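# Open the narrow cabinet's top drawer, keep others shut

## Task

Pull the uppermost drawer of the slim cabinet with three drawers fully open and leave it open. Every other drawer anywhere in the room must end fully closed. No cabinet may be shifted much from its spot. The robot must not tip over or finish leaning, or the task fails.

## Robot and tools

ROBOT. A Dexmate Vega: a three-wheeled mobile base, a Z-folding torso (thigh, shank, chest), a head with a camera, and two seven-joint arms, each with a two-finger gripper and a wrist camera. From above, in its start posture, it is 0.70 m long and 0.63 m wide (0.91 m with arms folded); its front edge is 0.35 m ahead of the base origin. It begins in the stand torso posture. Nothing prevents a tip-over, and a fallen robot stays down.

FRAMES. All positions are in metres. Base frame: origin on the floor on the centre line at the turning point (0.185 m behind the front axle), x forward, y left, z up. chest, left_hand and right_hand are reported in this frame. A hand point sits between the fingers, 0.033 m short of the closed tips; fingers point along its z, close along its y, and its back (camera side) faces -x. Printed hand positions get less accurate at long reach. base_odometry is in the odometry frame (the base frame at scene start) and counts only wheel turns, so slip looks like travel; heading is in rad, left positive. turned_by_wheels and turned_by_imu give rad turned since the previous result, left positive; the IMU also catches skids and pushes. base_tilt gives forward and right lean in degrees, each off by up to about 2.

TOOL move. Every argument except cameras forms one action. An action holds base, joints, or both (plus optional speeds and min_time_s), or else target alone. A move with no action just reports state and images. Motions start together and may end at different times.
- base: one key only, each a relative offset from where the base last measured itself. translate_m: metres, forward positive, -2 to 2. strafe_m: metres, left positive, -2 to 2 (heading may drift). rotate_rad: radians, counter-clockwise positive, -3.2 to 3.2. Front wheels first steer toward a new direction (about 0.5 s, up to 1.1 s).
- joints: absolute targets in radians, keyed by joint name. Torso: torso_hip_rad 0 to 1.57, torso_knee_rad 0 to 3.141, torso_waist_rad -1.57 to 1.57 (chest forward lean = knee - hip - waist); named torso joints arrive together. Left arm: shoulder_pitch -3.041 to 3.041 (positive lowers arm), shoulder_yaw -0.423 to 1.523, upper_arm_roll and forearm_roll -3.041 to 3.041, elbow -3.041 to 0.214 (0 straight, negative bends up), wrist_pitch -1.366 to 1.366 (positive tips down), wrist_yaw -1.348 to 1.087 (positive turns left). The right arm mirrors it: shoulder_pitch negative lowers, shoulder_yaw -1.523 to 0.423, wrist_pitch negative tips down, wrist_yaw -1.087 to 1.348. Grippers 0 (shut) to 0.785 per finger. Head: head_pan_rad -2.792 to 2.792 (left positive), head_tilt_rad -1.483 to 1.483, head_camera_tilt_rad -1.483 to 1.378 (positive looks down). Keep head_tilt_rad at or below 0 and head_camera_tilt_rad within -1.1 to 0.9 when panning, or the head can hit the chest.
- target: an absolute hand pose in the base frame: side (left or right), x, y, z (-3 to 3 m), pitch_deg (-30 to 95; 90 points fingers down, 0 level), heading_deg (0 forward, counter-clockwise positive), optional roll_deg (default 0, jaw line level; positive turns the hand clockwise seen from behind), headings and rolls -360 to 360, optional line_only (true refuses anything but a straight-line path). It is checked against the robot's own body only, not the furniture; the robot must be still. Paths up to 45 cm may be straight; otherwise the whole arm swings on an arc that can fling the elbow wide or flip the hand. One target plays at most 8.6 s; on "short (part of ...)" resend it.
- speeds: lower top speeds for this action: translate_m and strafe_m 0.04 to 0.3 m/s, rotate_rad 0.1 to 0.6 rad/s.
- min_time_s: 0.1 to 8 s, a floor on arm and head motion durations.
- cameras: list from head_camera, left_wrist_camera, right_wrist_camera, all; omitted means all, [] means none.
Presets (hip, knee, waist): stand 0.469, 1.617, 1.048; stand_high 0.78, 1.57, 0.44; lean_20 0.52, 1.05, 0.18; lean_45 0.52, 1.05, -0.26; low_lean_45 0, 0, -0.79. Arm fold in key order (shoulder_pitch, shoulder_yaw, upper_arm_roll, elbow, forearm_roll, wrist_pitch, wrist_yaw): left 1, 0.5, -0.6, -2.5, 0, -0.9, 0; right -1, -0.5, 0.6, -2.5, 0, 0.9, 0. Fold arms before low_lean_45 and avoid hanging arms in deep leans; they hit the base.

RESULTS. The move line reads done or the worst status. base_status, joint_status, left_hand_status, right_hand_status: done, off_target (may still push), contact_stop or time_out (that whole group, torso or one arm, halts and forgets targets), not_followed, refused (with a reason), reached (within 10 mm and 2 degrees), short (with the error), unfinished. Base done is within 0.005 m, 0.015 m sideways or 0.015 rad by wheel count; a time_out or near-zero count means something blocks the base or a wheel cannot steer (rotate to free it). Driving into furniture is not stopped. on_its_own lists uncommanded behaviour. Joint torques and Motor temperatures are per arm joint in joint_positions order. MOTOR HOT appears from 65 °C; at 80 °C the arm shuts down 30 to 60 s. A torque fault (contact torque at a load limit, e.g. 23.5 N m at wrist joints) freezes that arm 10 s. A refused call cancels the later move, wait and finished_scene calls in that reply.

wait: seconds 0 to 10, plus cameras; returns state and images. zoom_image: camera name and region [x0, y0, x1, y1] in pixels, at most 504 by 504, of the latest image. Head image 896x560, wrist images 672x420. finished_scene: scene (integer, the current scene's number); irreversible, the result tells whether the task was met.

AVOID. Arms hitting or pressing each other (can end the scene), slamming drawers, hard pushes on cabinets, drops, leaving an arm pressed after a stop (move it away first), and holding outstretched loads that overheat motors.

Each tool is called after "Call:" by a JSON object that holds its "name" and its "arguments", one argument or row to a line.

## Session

Call:
{"name": "move", "arguments": {
  "joints": {"head_camera_tilt_rad":0.4},
  "cameras": ["head_camera"]
}}

Call:
{"name": "move", "arguments": {
  "joints": {"head_pan_rad":-1.2},
  "cameras": ["head_camera"]
}}

Call:
{"name": "move", "arguments": {
  "joints": {"head_pan_rad":-2.5},
  "cameras": ["head_camera"]
}}

Call:
{"name": "move", "arguments": {
  "joints": {"head_pan_rad":2.5},
  "cameras": ["head_camera"]
}}

Call:
{"name": "move", "arguments": {
  "joints": {"head_pan_rad":1.2},
  "cameras": ["head_camera"]
}}

Scene clock: 0.90 s.
Joint torques (N m): left_arm=[4.15 0.25 -1.08 -3.71 0.03 -2.64 0.12] | right_arm=[-4.45 -1.88 0.45 -2.09 -0.01 2.58 0.06]
Motor temperatures (°C): left_arm=[31 31 31 26 40 35 41] | right_arm=[29 27 32 31 36 36 33]
move: done
base_odometry: x=+0.000 y=+0.000 heading=+0.000
turned_by_wheels: +0.000
turned_by_imu: +0.000
base_tilt: forward=+0.0 right=+0.8
base_status: not commanded
joint_positions: torso_hip_rad=+0.469 torso_knee_rad=+1.617 torso_waist_rad=+1.048 left_shoulder_pitch_rad=+2.199 left_shoulder_yaw_rad=+0.008 left_upper_arm_roll_rad=-0.009 left_elbow_rad=-1.083 left_forearm_roll_rad=+0.016 left_wrist_pitch_rad=-0.484 left_wrist_yaw_rad=+0.004 left_gripper_rad=+0.005 right_shoulder_pitch_rad=-2.209 right_shoulder_yaw_rad=+0.017 right_upper_arm_roll_rad=-0.013 right_elbow_rad=-1.119 right_forearm_roll_rad=-0.015 right_wrist_pitch_rad=+0.484 right_wrist_yaw_rad=-0.019 right_gripper_rad=+0.005 head_pan_rad=+0.000 head_tilt_rad=+0.000 head_camera_tilt_rad=+0.400
joint_status: all done
chest: x=-0.0111 y=+0.0000 z=+1.4155 quat_wxyz=(+0.999, +0.000, +0.050, +0.000) (m; base frame)
left_hand: x=+0.1862 y=+0.2374 z=+0.5952 quat_wxyz=(+0.407, +0.009, +0.913, +0.007) pitch_deg=+41.9 heading_deg=+0.4 roll_deg=+1.6 back=up (m; base frame)
right_hand: x=+0.1977 y=-0.2171 z=+0.6067 quat_wxyz=(+0.419, +0.002, +0.908, +0.001) pitch_deg=+40.4 heading_deg=+0.0 roll_deg=+0.2 back=up (m; base frame)
pictures: head_camera

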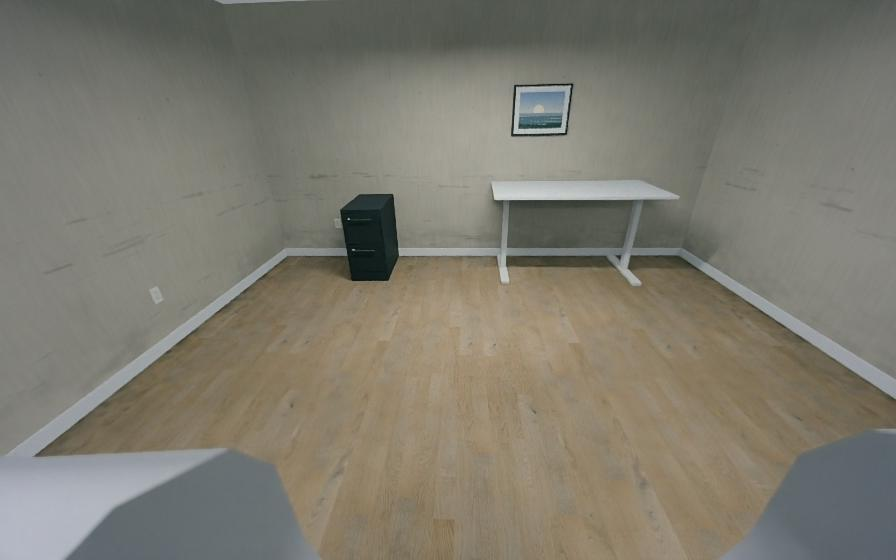

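Scene clock: 2.37 s.
Joint torques (N m): left_arm=[5.2 -1.29 -0.09 -2.36 0.34 -2.07 0.25] | right_arm=[-4.7 -0.31 0.27 -3.08 0.04 2.6 -0.05]
Motor temperatures (°C): left_arm=[31 31 31 26 40 35 41] | right_arm=[29 27 32 31 36 36 33]
move: done
base_odometry: x=+0.000 y=+0.000 heading=+0.000
turned_by_wheels: +0.000
turned_by_imu: +0.000
base_tilt: forward=+0.0 right=+0.7
base_status: not commanded
joint_positions: torso_hip_rad=+0.469 torso_knee_rad=+1.617 torso_waist_rad=+1.048 left_shoulder_pitch_rad=+2.199 left_shoulder_yaw_rad=+0.008 left_upper_arm_roll_rad=-0.009 left_elbow_rad=-1.083 left_forearm_roll_rad=+0.016 left_wrist_pitch_rad=-0.484 left_wrist_yaw_rad=+0.004 left_gripper_rad=+0.005 right_shoulder_pitch_rad=-2.209 right_shoulder_yaw_rad=+0.017 right_upper_arm_roll_rad=-0.013 right_elbow_rad=-1.119 right_forearm_roll_rad=-0.015 right_wrist_pitch_rad=+0.484 right_wrist_yaw_rad=-0.019 right_gripper_rad=+0.005 head_pan_rad=-1.200 head_tilt_rad=+0.000 head_camera_tilt_rad=+0.400
joint_status: all done
chest: x=-0.0111 y=+0.0000 z=+1.4155 quat_wxyz=(+0.999, +0.000, +0.050, +0.000) (m; base frame)
left_hand: x=+0.1862 y=+0.2374 z=+0.5952 quat_wxyz=(+0.407, +0.009, +0.913, +0.007) pitch_deg=+41.9 heading_deg=+0.4 roll_deg=+1.6 back=up (m; base frame)
right_hand: x=+0.1977 y=-0.2171 z=+0.6067 quat_wxyz=(+0.419, +0.002, +0.908, +0.001) pitch_deg=+40.4 heading_deg=+0.0 roll_deg=+0.2 back=up (m; base frame)
pictures: head_camera

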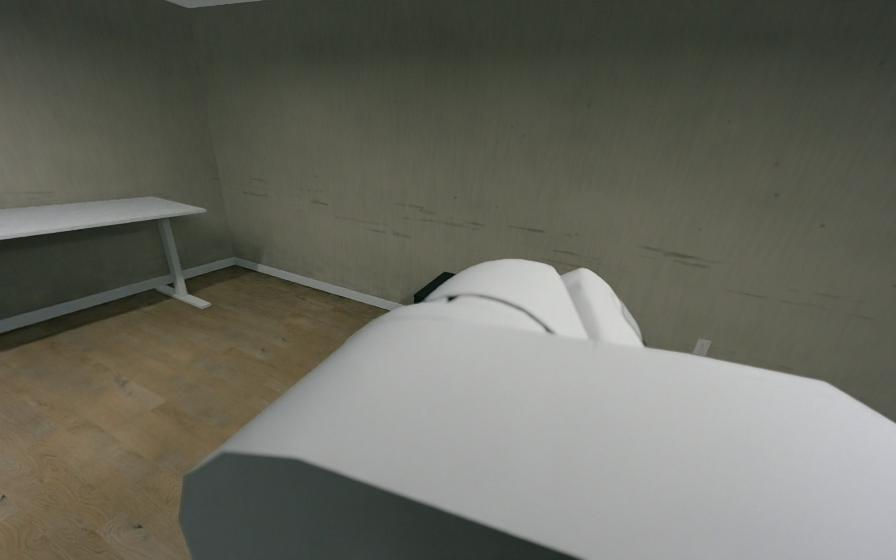

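Scene clock: 3.90 s.
Joint torques (N m): left_arm=[5.85 0.2 -1.38 -2.87 0.1 -2.41 -0.08] | right_arm=[-5.07 -1.03 -0.19 -1.66 0.17 2.12 -0.15]
Motor temperatures (°C): left_arm=[31 31 31 26 40 35 41] | right_arm=[29 27 32 31 36 36 33]
move: done
base_odometry: x=+0.000 y=+0.000 heading=+0.000
turned_by_wheels: +0.000
turned_by_imu: +0.000
base_tilt: forward=+0.1 right=+0.8
base_status: not commanded
joint_positions: torso_hip_rad=+0.469 torso_knee_rad=+1.617 torso_waist_rad=+1.048 left_shoulder_pitch_rad=+2.199 left_shoulder_yaw_rad=+0.008 left_upper_arm_roll_rad=-0.009 left_elbow_rad=-1.083 left_forearm_roll_rad=+0.016 left_wrist_pitch_rad=-0.484 left_wrist_yaw_rad=+0.004 left_gripper_rad=+0.005 right_shoulder_pitch_rad=-2.209 right_shoulder_yaw_rad=+0.017 right_upper_arm_roll_rad=-0.013 right_elbow_rad=-1.119 right_forearm_roll_rad=-0.015 right_wrist_pitch_rad=+0.484 right_wrist_yaw_rad=-0.019 right_gripper_rad=+0.005 head_pan_rad=-2.500 head_tilt_rad=+0.000 head_camera_tilt_rad=+0.400
joint_status: all done
chest: x=-0.0111 y=+0.0000 z=+1.4155 quat_wxyz=(+0.999, +0.000, +0.050, +0.000) (m; base frame)
left_hand: x=+0.1862 y=+0.2374 z=+0.5952 quat_wxyz=(+0.407, +0.009, +0.913, +0.007) pitch_deg=+41.9 heading_deg=+0.4 roll_deg=+1.6 back=up (m; base frame)
right_hand: x=+0.1977 y=-0.2171 z=+0.6067 quat_wxyz=(+0.419, +0.002, +0.908, +0.001) pitch_deg=+40.4 heading_deg=+0.0 roll_deg=+0.2 back=up (m; base frame)
pictures: head_camera

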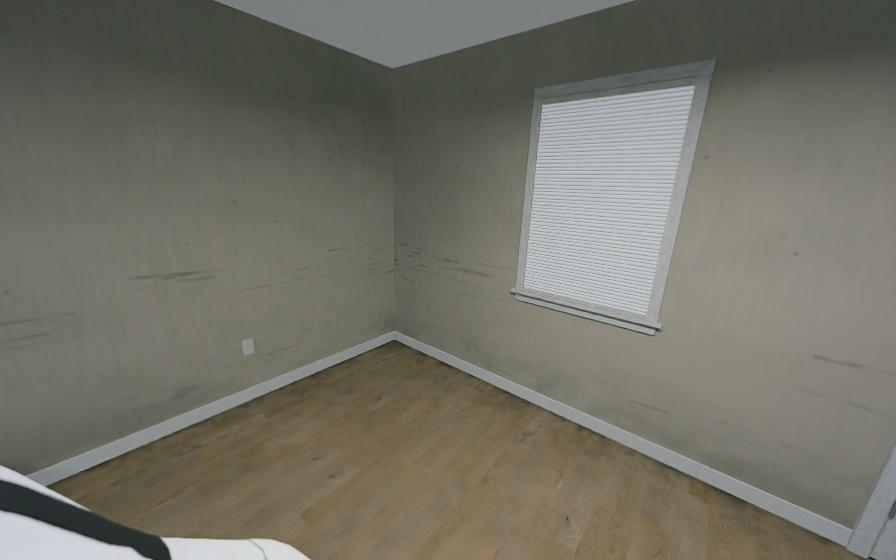

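Scene clock: 7.90 s.
Joint torques (N m): left_arm=[7.07 -0.25 -1.72 -2.36 -0.03 -1.96 -0.2] | right_arm=[-4.11 -0.6 0.1 -1.66 0.01 1.86 -0.07]
Motor temperatures (°C): left_arm=[31 31 31 26 40 35 41] | right_arm=[29 27 32 31 36 36 33]
move: done
base_odometry: x=+0.000 y=+0.000 heading=+0.000
turned_by_wheels: +0.000
turned_by_imu: +0.000
base_tilt: forward=+0.0 right=+0.7
base_status: not commanded
joint_positions: torso_hip_rad=+0.469 torso_knee_rad=+1.617 torso_waist_rad=+1.048 left_shoulder_pitch_rad=+2.199 left_shoulder_yaw_rad=+0.008 left_upper_arm_roll_rad=-0.009 left_elbow_rad=-1.083 left_forearm_roll_rad=+0.016 left_wrist_pitch_rad=-0.484 left_wrist_yaw_rad=+0.004 left_gripper_rad=+0.005 right_shoulder_pitch_rad=-2.209 right_shoulder_yaw_rad=+0.017 right_upper_arm_roll_rad=-0.013 right_elbow_rad=-1.119 right_forearm_roll_rad=-0.015 right_wrist_pitch_rad=+0.484 right_wrist_yaw_rad=-0.019 right_gripper_rad=+0.005 head_pan_rad=+2.500 head_tilt_rad=+0.000 head_camera_tilt_rad=+0.400
joint_status: all done
chest: x=-0.0111 y=+0.0000 z=+1.4155 quat_wxyz=(+0.999, +0.000, +0.050, +0.000) (m; base frame)
left_hand: x=+0.1862 y=+0.2374 z=+0.5952 quat_wxyz=(+0.407, +0.009, +0.913, +0.007) pitch_deg=+41.9 heading_deg=+0.4 roll_deg=+1.6 back=up (m; base frame)
right_hand: x=+0.1977 y=-0.2171 z=+0.6067 quat_wxyz=(+0.419, +0.002, +0.908, +0.001) pitch_deg=+40.4 heading_deg=+0.0 roll_deg=+0.2 back=up (m; base frame)
pictures: head_camera

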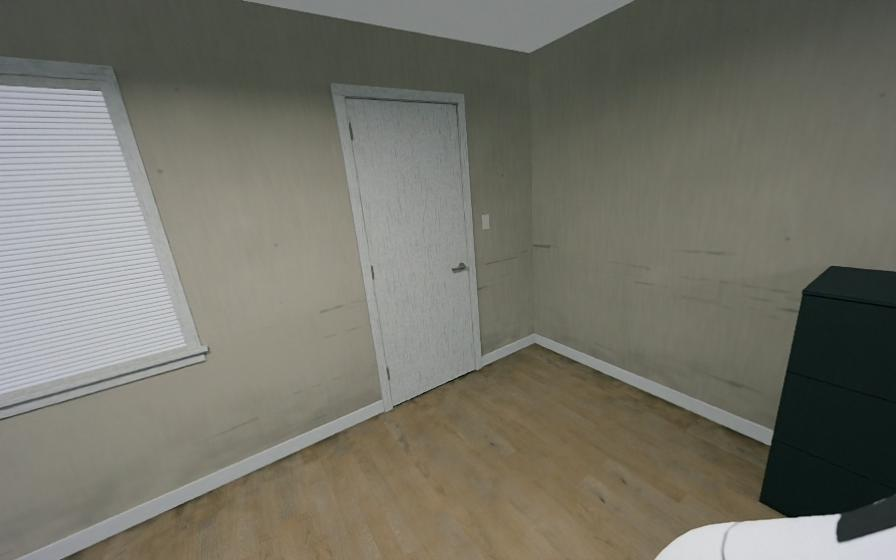

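Scene clock: 9.43 s.
Joint torques (N m): left_arm=[5.64 -0.33 -1.27 -2.79 0.12 -1.44 0.01] | right_arm=[-4.56 0.35 0.03 -2.5 0.06 2.67 0.03]
Motor temperatures (°C): left_arm=[31 31 31 26 40 35 41] | right_arm=[29 27 32 31 36 36 33]
move: done
base_odometry: x=+0.000 y=+0.000 heading=+0.000
turned_by_wheels: +0.000
turned_by_imu: +0.000
base_tilt: forward=+0.0 right=+0.8
base_status: not commanded
joint_positions: torso_hip_rad=+0.469 torso_knee_rad=+1.617 torso_waist_rad=+1.048 left_shoulder_pitch_rad=+2.199 left_shoulder_yaw_rad=+0.008 left_upper_arm_roll_rad=-0.009 left_elbow_rad=-1.083 left_forearm_roll_rad=+0.016 left_wrist_pitch_rad=-0.484 left_wrist_yaw_rad=+0.004 left_gripper_rad=+0.005 right_shoulder_pitch_rad=-2.209 right_shoulder_yaw_rad=+0.017 right_upper_arm_roll_rad=-0.013 right_elbow_rad=-1.119 right_forearm_roll_rad=-0.015 right_wrist_pitch_rad=+0.484 right_wrist_yaw_rad=-0.019 right_gripper_rad=+0.005 head_pan_rad=+1.200 head_tilt_rad=+0.000 head_camera_tilt_rad=+0.400
joint_status: all done
chest: x=-0.0111 y=+0.0000 z=+1.4155 quat_wxyz=(+0.999, +0.000, +0.050, +0.000) (m; base frame)
left_hand: x=+0.1862 y=+0.2374 z=+0.5952 quat_wxyz=(+0.407, +0.009, +0.913, +0.007) pitch_deg=+41.9 heading_deg=+0.4 roll_deg=+1.6 back=up (m; base frame)
right_hand: x=+0.1977 y=-0.2171 z=+0.6067 quat_wxyz=(+0.419, +0.002, +0.908, +0.001) pitch_deg=+40.4 heading_deg=+0.0 roll_deg=+0.2 back=up (m; base frame)
pictures: head_camera

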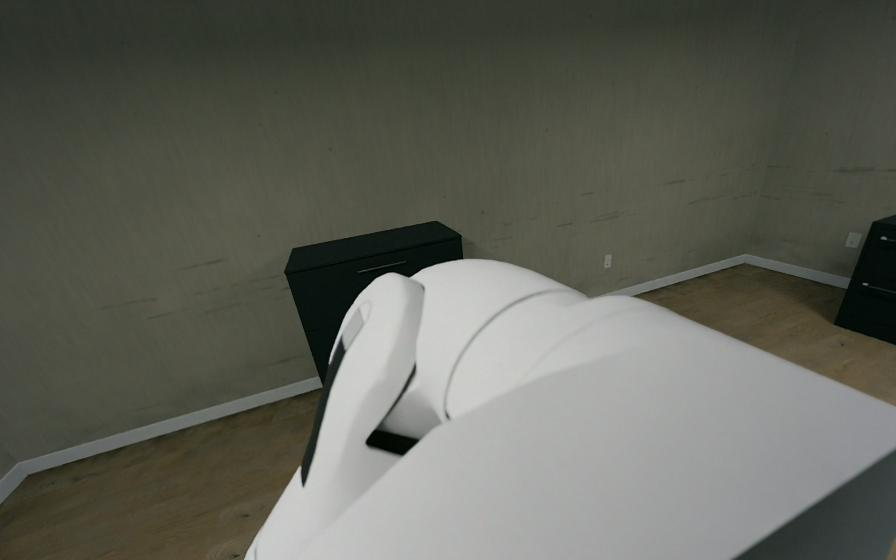

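Call:
{"name": "move", "arguments": {
  "base": {"rotate_rad":-1.57},
  "joints": {"head_pan_rad":0,"head_camera_tilt_rad":0.5,"left_elbow_rad":-1.9,"right_elbow_rad":-1.9,"left_wrist_pitch_rad":0,"right_wrist_pitch_rad":0},
  "cameras": ["head_camera"]
}}

Scene clock: 14.10 s.
Joint torques (N m): left_arm=[-2.06 -1.6 -1.39 -8.61 -0.04 -1.95 -0.17] | right_arm=[1.53 -1.68 0.32 -8.43 0.09 2.75 -0.14]
Motor temperatures (°C): left_arm=[31 31 31 26 40 35 41] | right_arm=[29 27 32 31 36 36 33]
move: done
base_odometry: x=+0.002 y=+0.001 heading=-1.574
turned_by_wheels: -1.574
turned_by_imu: -1.566
base_tilt: forward=+0.0 right=+0.8
base_status: done
joint_positions: torso_hip_rad=+0.469 torso_knee_rad=+1.617 torso_waist_rad=+1.048 left_shoulder_pitch_rad=+2.199 left_shoulder_yaw_rad=+0.008 left_upper_arm_roll_rad=-0.009 left_elbow_rad=-1.896 left_forearm_roll_rad=+0.016 left_wrist_pitch_rad=-0.002 left_wrist_yaw_rad=+0.004 left_gripper_rad=+0.005 right_shoulder_pitch_rad=-2.209 right_shoulder_yaw_rad=+0.017 right_upper_arm_roll_rad=-0.013 right_elbow_rad=-1.897 right_forearm_roll_rad=-0.015 right_wrist_pitch_rad=+0.002 right_wrist_yaw_rad=-0.019 right_gripper_rad=+0.005 head_pan_rad=+0.000 head_tilt_rad=+0.000 head_camera_tilt_rad=+0.500
joint_status: all done
chest: x=-0.0111 y=+0.0000 z=+1.4155 quat_wxyz=(+0.999, +0.000, +0.050, +0.000) (m; base frame)
left_hand: x=+0.4355 y=+0.2380 z=+0.8343 quat_wxyz=(+0.552, +0.008, +0.833, +0.012) pitch_deg=+22.9 heading_deg=+0.6 roll_deg=+1.8 back=up (m; base frame)
right_hand: x=+0.4300 y=-0.2252 z=+0.8303 quat_wxyz=(+0.548, +0.005, +0.836, -0.004) pitch_deg=+23.5 heading_deg=-0.8 roll_deg=+0.0 back=up (m; base frame)
pictures: head_camera

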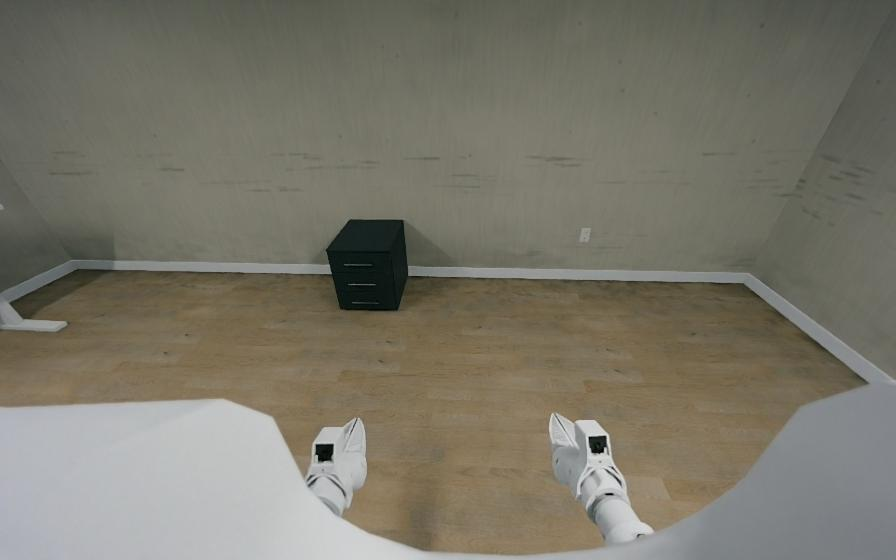

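Call:
{"name": "zoom_image", "arguments": {
  "camera": "head_camera",
  "region": [300, 200, 440, 330]
}}

Scaled by 3.600 from the camera's 896x560 image, which has a finer 960x600 frame.

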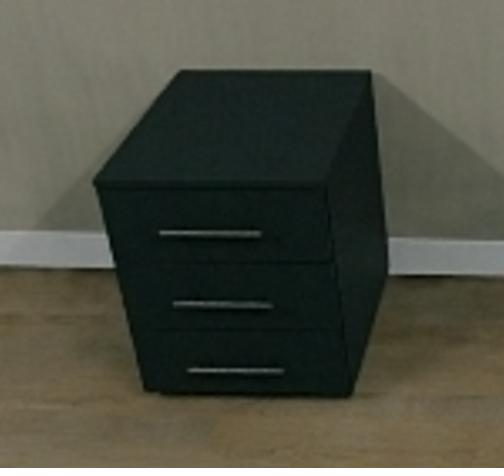

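Call:
{"name": "move", "arguments": {
  "base": {"rotate_rad":-0.037},
  "joints": {"head_pan_rad":2.7,"head_camera_tilt_rad":0.4},
  "cameras": ["head_camera"]
}}

Call:
{"name": "move", "arguments": {
  "base": {"strafe_m":0.48},
  "joints": {"head_pan_rad":1.8},
  "cameras": ["head_camera"]
}}

Scene clock: 17.50 s.
Joint torques (N m): left_arm=[-0.24 -0.42 -1.36 -7.26 0.18 -2.07 -0.34] | right_arm=[1.87 -1.54 -0.1 -8.25 0.02 2.12 0.03]
Motor temperatures (°C): left_arm=[31 31 31 26 40 35 41] | right_arm=[29 27 32 31 36 36 33]
move: done
base_odometry: x=+0.002 y=+0.001 heading=-1.611
turned_by_wheels: -0.037
turned_by_imu: -0.036
base_tilt: forward=+0.0 right=+0.7
base_status: done
joint_positions: torso_hip_rad=+0.469 torso_knee_rad=+1.617 torso_waist_rad=+1.048 left_shoulder_pitch_rad=+2.199 left_shoulder_yaw_rad=+0.008 left_upper_arm_roll_rad=-0.009 left_elbow_rad=-1.900 left_forearm_roll_rad=+0.016 left_wrist_pitch_rad=+0.000 left_wrist_yaw_rad=+0.004 left_gripper_rad=+0.005 right_shoulder_pitch_rad=-2.209 right_shoulder_yaw_rad=+0.017 right_upper_arm_roll_rad=-0.013 right_elbow_rad=-1.900 right_forearm_roll_rad=-0.015 right_wrist_pitch_rad=+0.000 right_wrist_yaw_rad=-0.019 right_gripper_rad=+0.005 head_pan_rad=+2.700 head_tilt_rad=+0.000 head_camera_tilt_rad=+0.400
joint_status: all done
chest: x=-0.0111 y=+0.0000 z=+1.4155 quat_wxyz=(+0.999, +0.000, +0.050, +0.000) (m; base frame)
left_hand: x=+0.4362 y=+0.2380 z=+0.8356 quat_wxyz=(+0.553, +0.008, +0.833, +0.012) pitch_deg=+22.9 heading_deg=+0.6 roll_deg=+1.8 back=up (m; base frame)
right_hand: x=+0.4305 y=-0.2252 z=+0.8312 quat_wxyz=(+0.549, +0.005, +0.836, -0.004) pitch_deg=+23.4 heading_deg=-0.8 roll_deg=+0.0 back=up (m; base frame)
pictures: head_camera

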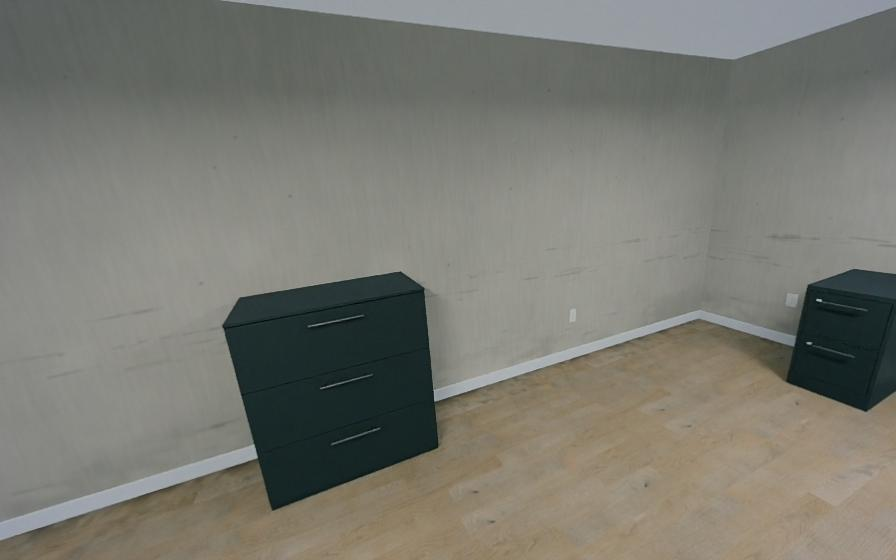

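Scene clock: 21.40 s.
Joint torques (N m): left_arm=[0.69 0 -0.82 -8.07 0.12 -2.83 0.26] | right_arm=[1.96 -1.55 0.06 -7.53 0.11 2.87 -0.09]
Motor temperatures (°C): left_arm=[31 31 31 26 40 35 41] | right_arm=[29 27 32 31 36 36 33]
move: done
base_odometry: x=+0.480 y=-0.015 heading=-1.599
turned_by_wheels: +0.012
turned_by_imu: +0.005
base_tilt: forward=+0.1 right=+0.7
base_status: done
joint_positions: torso_hip_rad=+0.469 torso_knee_rad=+1.617 torso_waist_rad=+1.048 left_shoulder_pitch_rad=+2.199 left_shoulder_yaw_rad=+0.008 left_upper_arm_roll_rad=-0.009 left_elbow_rad=-1.900 left_forearm_roll_rad=+0.016 left_wrist_pitch_rad=+0.000 left_wrist_yaw_rad=+0.004 left_gripper_rad=+0.005 right_shoulder_pitch_rad=-2.209 right_shoulder_yaw_rad=+0.017 right_upper_arm_roll_rad=-0.013 right_elbow_rad=-1.900 right_forearm_roll_rad=-0.015 right_wrist_pitch_rad=+0.000 right_wrist_yaw_rad=-0.019 right_gripper_rad=+0.005 head_pan_rad=+1.800 head_tilt_rad=+0.000 head_camera_tilt_rad=+0.400
joint_status: all done
chest: x=-0.0111 y=+0.0000 z=+1.4155 quat_wxyz=(+0.999, +0.000, +0.050, +0.000) (m; base frame)
left_hand: x=+0.4362 y=+0.2380 z=+0.8356 quat_wxyz=(+0.553, +0.008, +0.833, +0.012) pitch_deg=+22.9 heading_deg=+0.6 roll_deg=+1.8 back=up (m; base frame)
right_hand: x=+0.4305 y=-0.2252 z=+0.8312 quat_wxyz=(+0.549, +0.005, +0.836, -0.004) pitch_deg=+23.4 heading_deg=-0.8 roll_deg=+0.0 back=up (m; base frame)
pictures: head_camera

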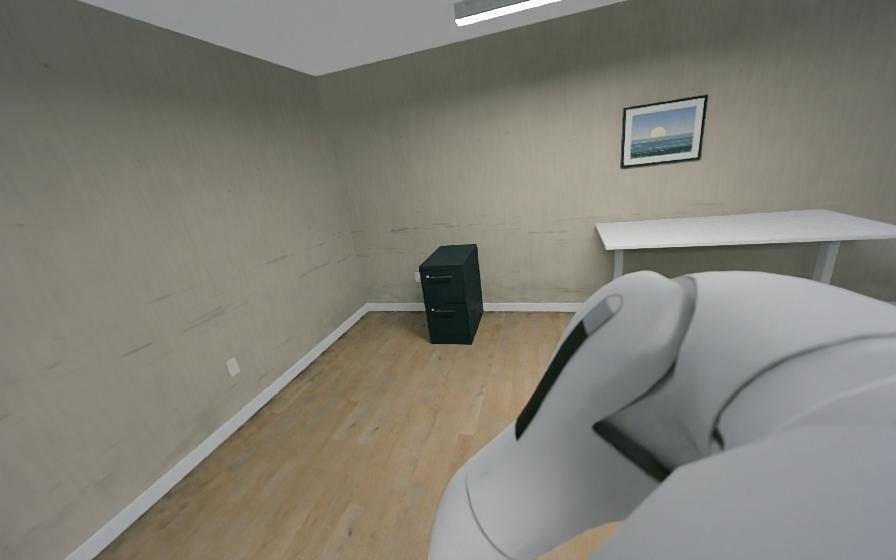

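Call:
{"name": "move", "arguments": {
  "base": {"translate_m":0.95},
  "joints": {"torso_hip_rad":0.03,"torso_knee_rad":0.55,"torso_waist_rad":0.0,"left_shoulder_pitch_rad":1.5,"left_shoulder_yaw_rad":0.15,"left_elbow_rad":-1.6,"head_camera_tilt_rad":0.2,"head_pan_rad":0},
  "cameras": ["head_camera"]
}}

Call:
{"name": "move", "arguments": {
  "target": {"side":"left","x":0.55,"y":0.25,"z":0.46,"pitch_deg":25,"heading_deg":0,"roll_deg":90},
  "cameras": []
}}

Call:
{"name": "move", "arguments": {
  "target": {"side":"left","x":0.585,"y":0.212,"z":0.54,"pitch_deg":78,"heading_deg":0,"roll_deg":90},
  "cameras": ["head_camera"]
}}

Scene clock: 26.87 s.
Joint torques (N m): left_arm=[-10.32 3.46 -3.22 -5.5 0.01 -2.23 0.05] | right_arm=[-8.13 -0.88 0.07 -5.7 0.16 2.05 -0.22]
Motor temperatures (°C): left_arm=[31 31 31 26 40 35 41] | right_arm=[29 27 32 31 36 36 33]
move: done
base_odometry: x=+0.453 y=-0.965 heading=-1.600
turned_by_wheels: -0.001
turned_by_imu: -0.003
base_tilt: forward=+0.1 right=+0.7
base_status: done
joint_positions: torso_hip_rad=+0.030 torso_knee_rad=+0.550 torso_waist_rad=+0.000 left_shoulder_pitch_rad=+1.500 left_shoulder_yaw_rad=+0.150 left_upper_arm_roll_rad=-0.009 left_elbow_rad=-1.600 left_forearm_roll_rad=+0.016 left_wrist_pitch_rad=+0.000 left_wrist_yaw_rad=+0.004 left_gripper_rad=+0.005 right_shoulder_pitch_rad=-2.209 right_shoulder_yaw_rad=+0.017 right_upper_arm_roll_rad=-0.013 right_elbow_rad=-1.900 right_forearm_roll_rad=-0.015 right_wrist_pitch_rad=+0.000 right_wrist_yaw_rad=-0.019 right_gripper_rad=+0.005 head_pan_rad=+0.000 head_tilt_rad=+0.000 head_camera_tilt_rad=+0.200
joint_status: all done
chest: x=+0.0235 y=+0.0000 z=+1.0997 quat_wxyz=(+0.966, +0.000, +0.257, +0.000) (m; base frame)
left_hand: x=+0.5490 y=+0.2818 z=+0.4762 quat_wxyz=(+0.542, +0.067, +0.836, +0.049) pitch_deg=+24.0 heading_deg=+0.6 roll_deg=+9.8 back=up (m; base frame)
right_hand: x=+0.1886 y=-0.2252 z=+0.3862 quat_wxyz=(+0.363, +0.005, +0.932, -0.005) pitch_deg=+47.5 heading_deg=-1.0 roll_deg=-0.5 back=up (m; base frame)
pictures: head_camera

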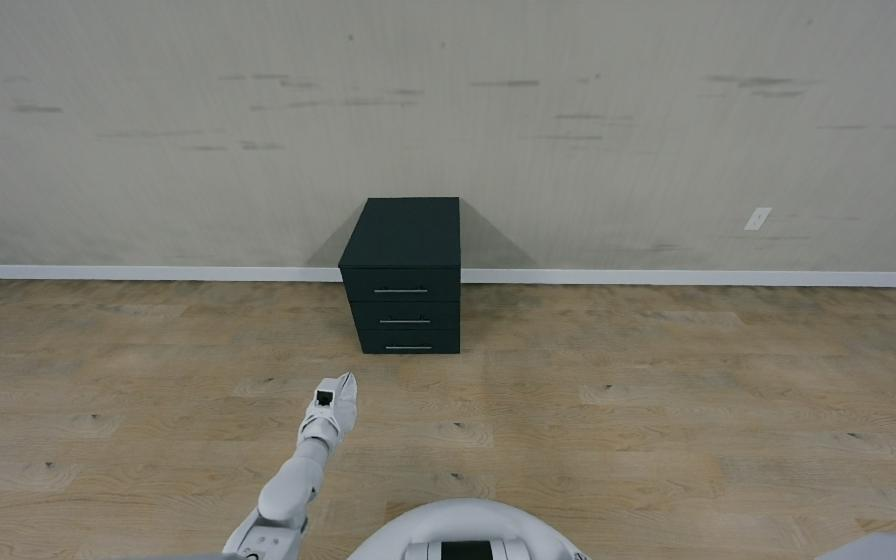

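Scene clock: 31.70 s.
Joint torques (N m): left_arm=[-13.76 5.93 -2.38 -5.42 1.33 -0.01 0.9] | right_arm=[-8.41 0.6 0.03 -5.58 -0.04 2.83 0.06]
Motor temperatures (°C): left_arm=[31 31 31 26 40 35 41] | right_arm=[29 27 32 31 36 36 33]
move: done
base_odometry: x=+0.453 y=-0.965 heading=-1.600
turned_by_wheels: +0.000
turned_by_imu: +0.000
base_tilt: forward=+0.0 right=+0.8
base_status: not commanded
joint_positions: torso_hip_rad=+0.030 torso_knee_rad=+0.550 torso_waist_rad=+0.000 left_shoulder_pitch_rad=+1.389 left_shoulder_yaw_rad=+0.490 left_upper_arm_roll_rad=+0.446 left_elbow_rad=-1.594 left_forearm_roll_rad=+1.039 left_wrist_pitch_rad=+0.401 left_wrist_yaw_rad=+0.103 left_gripper_rad=+0.005 right_shoulder_pitch_rad=-2.209 right_shoulder_yaw_rad=+0.017 right_upper_arm_roll_rad=-0.013 right_elbow_rad=-1.900 right_forearm_roll_rad=-0.015 right_wrist_pitch_rad=+0.000 right_wrist_yaw_rad=-0.019 right_gripper_rad=+0.005 head_pan_rad=+0.000 head_tilt_rad=+0.000 head_camera_tilt_rad=+0.200
joint_status: not commanded
chest: x=+0.0235 y=+0.0000 z=+1.0997 quat_wxyz=(+0.966, +0.000, +0.257, +0.000) (m; base frame)
left_hand: x=+0.5498 y=+0.2501 z=+0.4598 quat_wxyz=(+0.381, +0.595, +0.598, +0.379) pitch_deg=+25.0 heading_deg=+0.0 roll_deg=+89.7 (m; base frame)
left_hand_status: reached (straight line, planned for 3.5 s): 0 mm and 0.3 deg off.
right_hand: x=+0.1886 y=-0.2252 z=+0.3862 quat_wxyz=(+0.363, +0.005, +0.932, -0.005) pitch_deg=+47.5 heading_deg=-1.0 roll_deg=-0.5 back=up (m; base frame)
pictures: none
No camera images: "cameras" was empty.

Scene clock: 39.13 s.
Joint torques (N m): left_arm=[-28.96 4.47 -8.88 -2.39 0.94 0.27 -0.11] | right_arm=[-6.77 -0.2 0.52 -5.32 0.05 2.33 -0.15]
Motor temperatures (°C): left_arm=[31 31 31 26 40 35 41] | right_arm=[29 27 32 31 36 36 33]
move: done
base_odometry: x=+0.453 y=-0.965 heading=-1.600
turned_by_wheels: +0.000
turned_by_imu: +0.000
base_tilt: forward=+0.1 right=+0.7
base_status: not commanded
joint_positions: torso_hip_rad=+0.030 torso_knee_rad=+0.550 torso_waist_rad=+0.000 left_shoulder_pitch_rad=+0.364 left_shoulder_yaw_rad=+0.718 left_upper_arm_roll_rad=+0.979 left_elbow_rad=-1.674 left_forearm_roll_rad=+0.618 left_wrist_pitch_rad=+0.760 left_wrist_yaw_rad=-1.348 left_gripper_rad=+0.005 right_shoulder_pitch_rad=-2.209 right_shoulder_yaw_rad=+0.017 right_upper_arm_roll_rad=-0.013 right_elbow_rad=-1.900 right_forearm_roll_rad=-0.015 right_wrist_pitch_rad=+0.000 right_wrist_yaw_rad=-0.019 right_gripper_rad=+0.005 head_pan_rad=+0.000 head_tilt_rad=+0.000 head_camera_tilt_rad=+0.200
joint_status: not commanded
chest: x=+0.0235 y=+0.0000 z=+1.0997 quat_wxyz=(+0.966, +0.000, +0.257, +0.000) (m; base frame)
left_hand: x=+0.5851 y=+0.2114 z=+0.5397 quat_wxyz=(+0.075, +0.703, +0.703, +0.074) pitch_deg=+77.9 heading_deg=-0.2 roll_deg=+89.8 (m; base frame)
left_hand_status: reached (straight line, planned for 6.2 s): 1 mm and 0.1 deg off.
right_hand: x=+0.1886 y=-0.2252 z=+0.3862 quat_wxyz=(+0.363, +0.005, +0.932, -0.005) pitch_deg=+47.5 heading_deg=-1.0 roll_deg=-0.5 back=up (m; base frame)
pictures: head_camera

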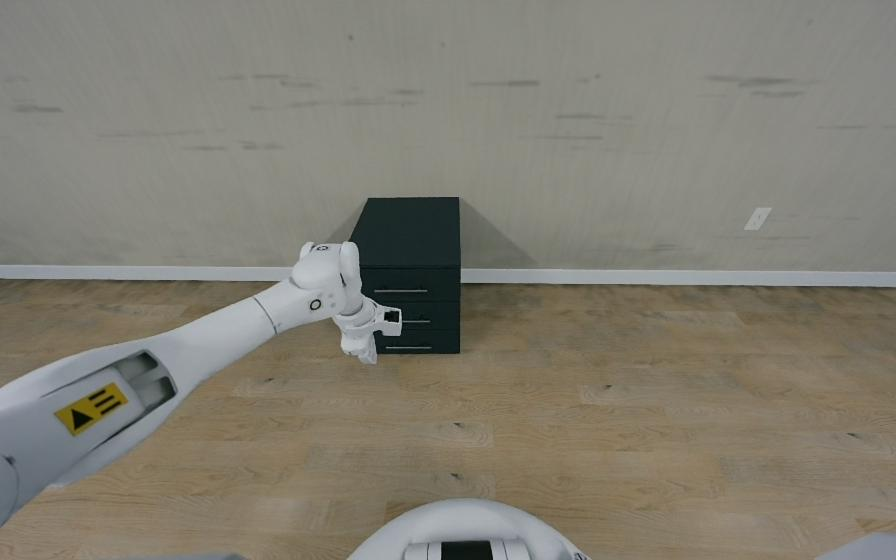

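Call:
{"name": "move", "arguments": {
  "base": {"translate_m":0.27},
  "joints": {"left_gripper_rad":0.1},
  "cameras": ["head_camera","left_wrist_camera"]
}}

Scene clock: 41.77 s.
Joint torques (N m): left_arm=[-28.71 4.48 -8.93 -3.54 0.91 1.04 -0.1] | right_arm=[-8.47 0.03 0.17 -4.55 0.12 1.8 -0.01]
Motor temperatures (°C): left_arm=[31 31 31 26 40 35 41] | right_arm=[29 27 32 31 36 36 33]
move: done
base_odometry: x=+0.445 y=-1.235 heading=-1.601
turned_by_wheels: -0.001
turned_by_imu: -0.001
base_tilt: forward=+0.1 right=+0.8
base_status: done
joint_positions: torso_hip_rad=+0.030 torso_knee_rad=+0.550 torso_waist_rad=+0.000 left_shoulder_pitch_rad=+0.360 left_shoulder_yaw_rad=+0.719 left_upper_arm_roll_rad=+0.983 left_elbow_rad=-1.673 left_forearm_roll_rad=+0.615 left_wrist_pitch_rad=+0.761 left_wrist_yaw_rad=-1.348 left_gripper_rad=+0.100 right_shoulder_pitch_rad=-2.209 right_shoulder_yaw_rad=+0.017 right_upper_arm_roll_rad=-0.013 right_elbow_rad=-1.900 right_forearm_roll_rad=-0.015 right_wrist_pitch_rad=+0.000 right_wrist_yaw_rad=-0.019 right_gripper_rad=+0.005 head_pan_rad=+0.000 head_tilt_rad=+0.000 head_camera_tilt_rad=+0.200
joint_status: all done
chest: x=+0.0236 y=+0.0000 z=+1.0997 quat_wxyz=(+0.966, +0.000, +0.257, +0.000) (m; base frame)
left_hand: x=+0.5850 y=+0.2119 z=+0.5399 quat_wxyz=(+0.074, +0.703, +0.703, +0.074) pitch_deg=+78.0 heading_deg=+0.0 roll_deg=+90.0 (m; base frame)
right_hand: x=+0.1886 y=-0.2252 z=+0.3861 quat_wxyz=(+0.362, +0.005, +0.932, -0.005) pitch_deg=+47.5 heading_deg=-1.0 roll_deg=-0.5 back=up (m; base frame)
pictures: head_camera, left_wrist_camera

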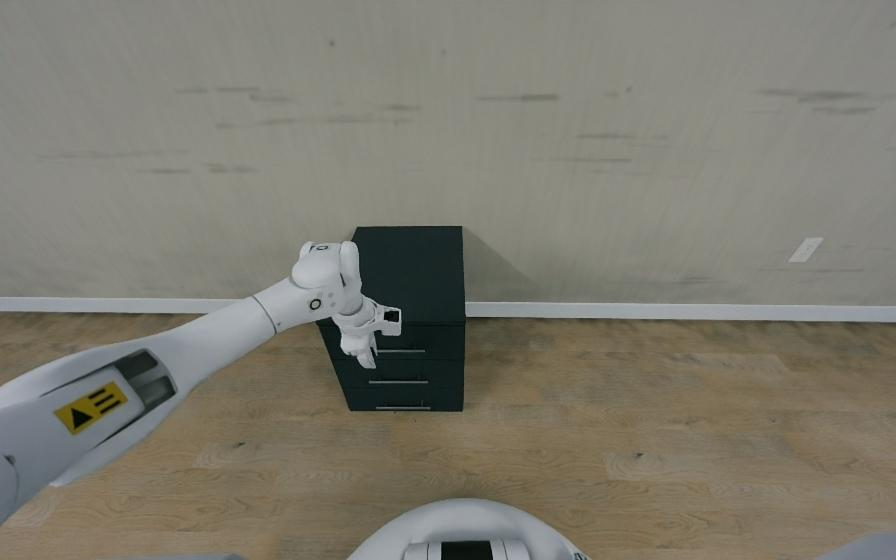

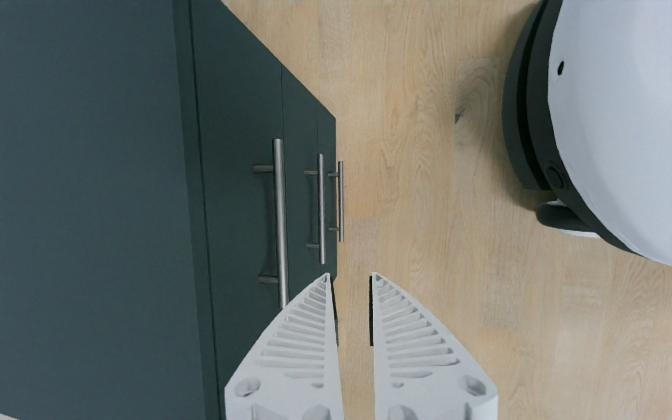

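Call:
{"name": "move", "arguments": {
  "base": {"translate_m":0.06},
  "speeds": {"translate_m":0.1},
  "cameras": []
}}

Call:
{"name": "move", "arguments": {
  "target": {"side":"left","x":0.585,"y":0.185,"z":0.54,"pitch_deg":78,"heading_deg":0,"roll_deg":90,"line_only":true},
  "cameras": ["left_wrist_camera"]
}}

Scene clock: 43.50 s.
Joint torques (N m): left_arm=[-27.83 5.23 -9.06 -3.71 1.03 0.48 -0.12] | right_arm=[-7.19 -1.46 -0.02 -5 0.1 1.72 -0.09]
Motor temperatures (°C): left_arm=[31 31 31 26 40 35 41] | right_arm=[29 27 32 31 36 36 33]
move: done
base_odometry: x=+0.443 y=-1.295 heading=-1.601
turned_by_wheels: -0.001
turned_by_imu: -0.001
base_tilt: forward=+0.1 right=+0.7
base_status: done
joint_positions: torso_hip_rad=+0.030 torso_knee_rad=+0.550 torso_waist_rad=+0.000 left_shoulder_pitch_rad=+0.360 left_shoulder_yaw_rad=+0.719 left_upper_arm_roll_rad=+0.983 left_elbow_rad=-1.673 left_forearm_roll_rad=+0.615 left_wrist_pitch_rad=+0.761 left_wrist_yaw_rad=-1.348 left_gripper_rad=+0.100 right_shoulder_pitch_rad=-2.209 right_shoulder_yaw_rad=+0.017 right_upper_arm_roll_rad=-0.013 right_elbow_rad=-1.900 right_forearm_roll_rad=-0.015 right_wrist_pitch_rad=+0.000 right_wrist_yaw_rad=-0.019 right_gripper_rad=+0.005 head_pan_rad=+0.000 head_tilt_rad=+0.000 head_camera_tilt_rad=+0.200
joint_status: not commanded
chest: x=+0.0236 y=+0.0000 z=+1.0997 quat_wxyz=(+0.966, +0.000, +0.257, +0.000) (m; base frame)
left_hand: x=+0.5850 y=+0.2119 z=+0.5399 quat_wxyz=(+0.074, +0.703, +0.703, +0.074) pitch_deg=+78.0 heading_deg=+0.0 roll_deg=+90.0 (m; base frame)
right_hand: x=+0.1885 y=-0.2252 z=+0.3861 quat_wxyz=(+0.363, +0.005, +0.932, -0.005) pitch_deg=+47.5 heading_deg=-1.0 roll_deg=-0.5 back=up (m; base frame)
pictures: none
No camera images: "cameras" was empty.

Scene clock: 44.90 s.
Joint torques (N m): left_arm=[-28.76 -2.22 -9.23 -3.63 1.73 -0.06 -0.08] | right_arm=[-8.19 -0.34 0.56 -4.71 0 1.67 -0.23]
Motor temperatures (°C): left_arm=[31 31 31 26 40 35 41] | right_arm=[29 27 32 31 36 36 33]
move: done
base_odometry: x=+0.443 y=-1.295 heading=-1.601
turned_by_wheels: +0.000
turned_by_imu: +0.000
base_tilt: forward=+0.0 right=+0.8
base_status: not commanded
joint_positions: torso_hip_rad=+0.030 torso_knee_rad=+0.550 torso_waist_rad=+0.000 left_shoulder_pitch_rad=+0.324 left_shoulder_yaw_rad=+0.672 left_upper_arm_roll_rad=+1.040 left_elbow_rad=-1.666 left_forearm_roll_rad=+0.619 left_wrist_pitch_rad=+0.819 left_wrist_yaw_rad=-1.348 left_gripper_rad=+0.100 right_shoulder_pitch_rad=-2.209 right_shoulder_yaw_rad=+0.017 right_upper_arm_roll_rad=-0.013 right_elbow_rad=-1.900 right_forearm_roll_rad=-0.015 right_wrist_pitch_rad=+0.000 right_wrist_yaw_rad=-0.019 right_gripper_rad=+0.005 head_pan_rad=+0.000 head_tilt_rad=+0.000 head_camera_tilt_rad=+0.200
joint_status: not commanded
chest: x=+0.0236 y=+0.0000 z=+1.0997 quat_wxyz=(+0.966, +0.000, +0.257, +0.000) (m; base frame)
left_hand: x=+0.5850 y=+0.1868 z=+0.5399 quat_wxyz=(+0.074, +0.703, +0.703, +0.074) pitch_deg=+78.0 heading_deg=+0.0 roll_deg=+89.9 (m; base frame)
left_hand_status: reached (straight line, planned for 0.5 s): 2 mm and 0.0 deg off.
right_hand: x=+0.1885 y=-0.2252 z=+0.3861 quat_wxyz=(+0.363, +0.005, +0.932, -0.005) pitch_deg=+47.5 heading_deg=-1.0 roll_deg=-0.5 back=up (m; base frame)
pictures: left_wrist_camera

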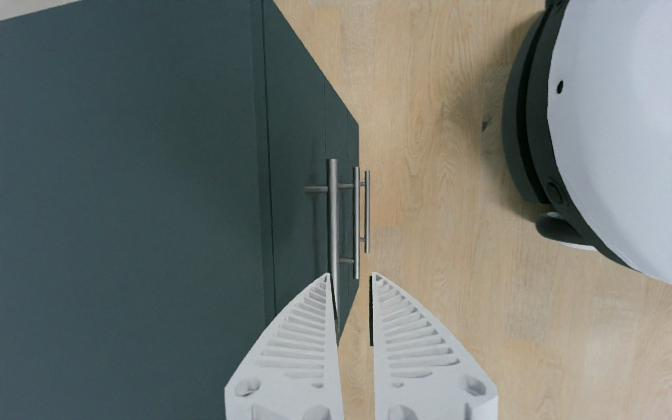

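Call:
{"name": "move", "arguments": {
  "base": {"translate_m":0.014},
  "speeds": {"translate_m":0.06},
  "cameras": []
}}

Call:
{"name": "move", "arguments": {
  "target": {"side":"left","x":0.594,"y":0.187,"z":0.495,"pitch_deg":78,"heading_deg":0,"roll_deg":90,"line_only":true},
  "cameras": ["left_wrist_camera"]
}}

Call:
{"name": "zoom_image", "arguments": {
  "camera": "left_wrist_camera",
  "region": [220, 180, 480, 400]
}}

Scene clock: 46.10 s.
Joint torques (N m): left_arm=[-30.29 -0.55 -8.87 -3.28 1.54 -0.23 -0.13] | right_arm=[-7.97 -0.68 0.17 -5.63 0.02 2.34 -0.05]
Motor temperatures (°C): left_arm=[31 31 31 26 40 35 41] | right_arm=[29 27 32 31 36 36 33]
move: done
base_odometry: x=+0.443 y=-1.309 heading=-1.602
turned_by_wheels: -0.001
turned_by_imu: -0.001
base_tilt: forward=+0.1 right=+0.7
base_status: done
joint_positions: torso_hip_rad=+0.030 torso_knee_rad=+0.550 torso_waist_rad=+0.000 left_shoulder_pitch_rad=+0.321 left_shoulder_yaw_rad=+0.669 left_upper_arm_roll_rad=+1.043 left_elbow_rad=-1.665 left_forearm_roll_rad=+0.619 left_wrist_pitch_rad=+0.823 left_wrist_yaw_rad=-1.348 left_gripper_rad=+0.100 right_shoulder_pitch_rad=-2.209 right_shoulder_yaw_rad=+0.017 right_upper_arm_roll_rad=-0.013 right_elbow_rad=-1.900 right_forearm_roll_rad=-0.015 right_wrist_pitch_rad=+0.000 right_wrist_yaw_rad=-0.019 right_gripper_rad=+0.005 head_pan_rad=+0.000 head_tilt_rad=+0.000 head_camera_tilt_rad=+0.200
joint_status: not commanded
chest: x=+0.0236 y=+0.0000 z=+1.0997 quat_wxyz=(+0.966, +0.000, +0.257, +0.000) (m; base frame)
left_hand: x=+0.5850 y=+0.1852 z=+0.5399 quat_wxyz=(+0.074, +0.703, +0.703, +0.074) pitch_deg=+78.0 heading_deg=+0.0 roll_deg=+90.0 (m; base frame)
right_hand: x=+0.1885 y=-0.2252 z=+0.3861 quat_wxyz=(+0.362, +0.005, +0.932, -0.005) pitch_deg=+47.5 heading_deg=-1.0 roll_deg=-0.5 back=up (m; base frame)
pictures: none
No camera images: "cameras" was empty.

Scene clock: 48.10 s.
Joint torques (N m): left_arm=[-20.02 0.54 -8.19 -2.85 0.6 0.29 0.38] | right_arm=[-7.99 -0.55 0.24 -5.46 0.18 2.07 -0.01]
Motor temperatures (°C): left_arm=[31 31 31 26 40 35 41] | right_arm=[29 27 32 31 36 36 33]
move: done
base_odometry: x=+0.443 y=-1.309 heading=-1.602
turned_by_wheels: +0.000
turned_by_imu: +0.000
base_tilt: forward=+0.0 right=+0.8
base_status: not commanded
joint_positions: torso_hip_rad=+0.030 torso_knee_rad=+0.550 torso_waist_rad=+0.000 left_shoulder_pitch_rad=+0.350 left_shoulder_yaw_rad=+0.605 left_upper_arm_roll_rad=+1.046 left_elbow_rad=-1.507 left_forearm_roll_rad=+0.592 left_wrist_pitch_rad=+0.740 left_wrist_yaw_rad=-1.235 left_gripper_rad=+0.100 right_shoulder_pitch_rad=-2.209 right_shoulder_yaw_rad=+0.017 right_upper_arm_roll_rad=-0.013 right_elbow_rad=-1.900 right_forearm_roll_rad=-0.015 right_wrist_pitch_rad=+0.000 right_wrist_yaw_rad=-0.019 right_gripper_rad=+0.005 head_pan_rad=+0.000 head_tilt_rad=+0.000 head_camera_tilt_rad=+0.200
joint_status: not commanded
chest: x=+0.0236 y=+0.0000 z=+1.0997 quat_wxyz=(+0.966, +0.000, +0.257, +0.000) (m; base frame)
left_hand: x=+0.5939 y=+0.1871 z=+0.4961 quat_wxyz=(+0.074, +0.703, +0.703, +0.074) pitch_deg=+78.0 heading_deg=+0.0 roll_deg=-90.0 (m; base frame)
left_hand_status: reached (straight line, planned for 0.8 s): 1 mm and 0.0 deg off.
right_hand: x=+0.1885 y=-0.2252 z=+0.3861 quat_wxyz=(+0.362, +0.005, +0.932, -0.005) pitch_deg=+47.5 heading_deg=-1.0 roll_deg=-0.5 back=up (m; base frame)
pictures: left_wrist_camera

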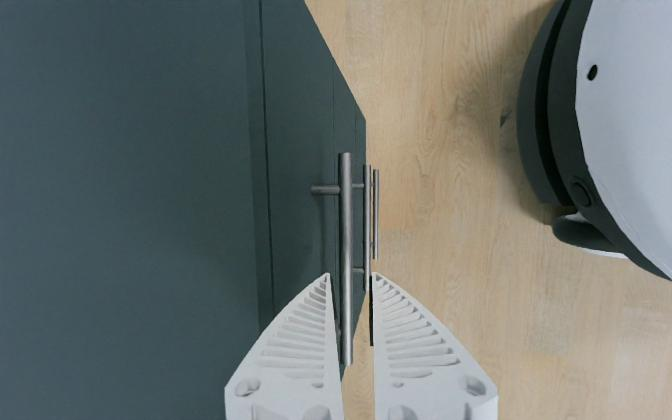

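Scaled by 1.938 from the camera's 672x420 image, which has a finer 960x600 frame.

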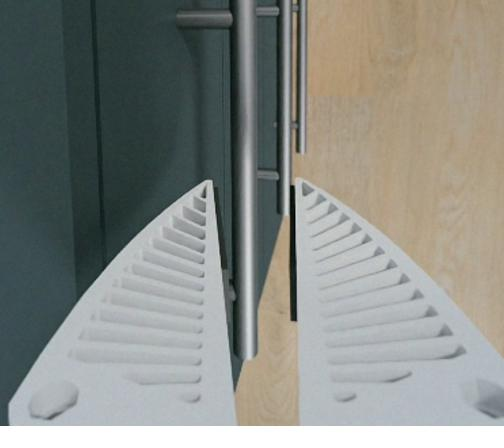

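Call:
{"name": "move", "arguments": {
  "target": {"side":"left","x":0.612,"y":0.187,"z":0.412,"pitch_deg":78,"heading_deg":0,"roll_deg":90,"line_only":true},
  "cameras": ["left_wrist_camera"]
}}

Call:
{"name": "move", "arguments": {
  "joints": {"left_gripper_rad":0},
  "cameras": ["left_wrist_camera"]
}}

Scene clock: 51.43 s.
Joint torques (N m): left_arm=[-16.37 -3.38 -0.66 1.56 1.9 -1.07 5.65] | right_arm=[-8.7 -0.97 -0.07 -5.83 0.1 2.46 0.12]
Motor temperatures (°C): left_arm=[32 31 31 26 40 35 41] | right_arm=[29 27 32 31 36 36 33]
move: done
base_odometry: x=+0.443 y=-1.309 heading=-1.602
turned_by_wheels: +0.000
turned_by_imu: +0.001
base_tilt: forward=+0.0 right=+0.7
base_status: not commanded
joint_positions: torso_hip_rad=+0.031 torso_knee_rad=+0.550 torso_waist_rad=+0.001 left_shoulder_pitch_rad=+0.347 left_shoulder_yaw_rad=+0.416 left_upper_arm_roll_rad=+1.065 left_elbow_rad=-1.065 left_forearm_roll_rad=+0.538 left_wrist_pitch_rad=+0.529 left_wrist_yaw_rad=-1.009 left_gripper_rad=+0.100 right_shoulder_pitch_rad=-2.209 right_shoulder_yaw_rad=+0.017 right_upper_arm_roll_rad=-0.013 right_elbow_rad=-1.900 right_forearm_roll_rad=-0.015 right_wrist_pitch_rad=+0.000 right_wrist_yaw_rad=-0.019 right_gripper_rad=+0.005 head_pan_rad=+0.000 head_tilt_rad=+0.000 head_camera_tilt_rad=+0.200
joint_status: not commanded
chest: x=+0.0225 y=+0.0000 z=+1.0998 quat_wxyz=(+0.967, +0.000, +0.256, +0.000) (m; base frame)
left_hand: x=+0.6116 y=+0.1869 z=+0.4139 quat_wxyz=(+0.074, +0.703, +0.703, +0.074) pitch_deg=+78.0 heading_deg=-0.1 roll_deg=+89.8 (m; base frame)
left_hand_status: reached (straight line, planned for 1.7 s): 2 mm and 0.0 deg off.
right_hand: x=+0.1887 y=-0.2252 z=+0.3866 quat_wxyz=(+0.363, +0.005, +0.932, -0.005) pitch_deg=+47.4 heading_deg=-1.0 roll_deg=-0.5 back=up (m; base frame)
pictures: left_wrist_camera

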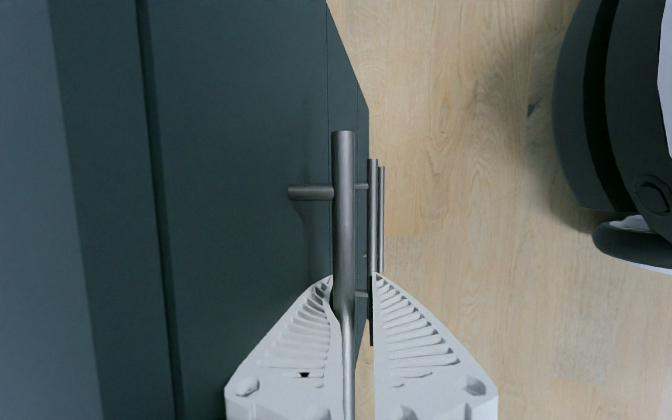

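Scene clock: 52.00 s.
Joint torques (N m): left_arm=[-18.92 -1.43 -2.34 -0.06 0.35 -0.3 1.76] | right_arm=[-7.34 -1.41 0.53 -4.68 0.19 1.98 0.1]
Motor temperatures (°C): left_arm=[32 31 31 26 40 35 41] | right_arm=[29 27 32 31 36 36 33]
move: done
base_odometry: x=+0.443 y=-1.309 heading=-1.602
turned_by_wheels: +0.000
turned_by_imu: +0.000
base_tilt: forward=+0.1 right=+0.8
base_status: not commanded
joint_positions: torso_hip_rad=+0.030 torso_knee_rad=+0.550 torso_waist_rad=+0.000 left_shoulder_pitch_rad=+0.347 left_shoulder_yaw_rad=+0.415 left_upper_arm_roll_rad=+1.065 left_elbow_rad=-1.063 left_forearm_roll_rad=+0.538 left_wrist_pitch_rad=+0.528 left_wrist_yaw_rad=-1.006 left_gripper_rad=+0.000 right_shoulder_pitch_rad=-2.209 right_shoulder_yaw_rad=+0.017 right_upper_arm_roll_rad=-0.013 right_elbow_rad=-1.900 right_forearm_roll_rad=-0.015 right_wrist_pitch_rad=+0.000 right_wrist_yaw_rad=-0.019 right_gripper_rad=+0.005 head_pan_rad=+0.000 head_tilt_rad=+0.000 head_camera_tilt_rad=+0.200
joint_status: all done
chest: x=+0.0229 y=+0.0000 z=+1.0998 quat_wxyz=(+0.967, +0.000, +0.257, +0.000) (m; base frame)
left_hand: x=+0.6121 y=+0.1870 z=+0.4131 quat_wxyz=(+0.074, +0.703, +0.703, +0.074) pitch_deg=+77.9 heading_deg=+0.0 roll_deg=+89.9 (m; base frame)
right_hand: x=+0.1886 y=-0.2252 z=+0.3864 quat_wxyz=(+0.363, +0.005, +0.932, -0.005) pitch_deg=+47.4 heading_deg=-1.0 roll_deg=-0.5 back=up (m; base frame)
pictures: left_wrist_camera

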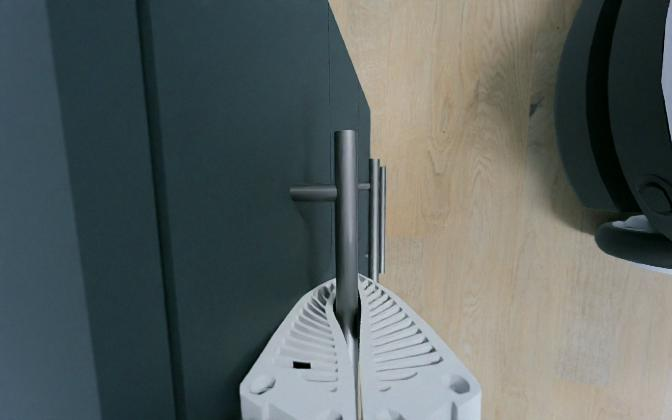

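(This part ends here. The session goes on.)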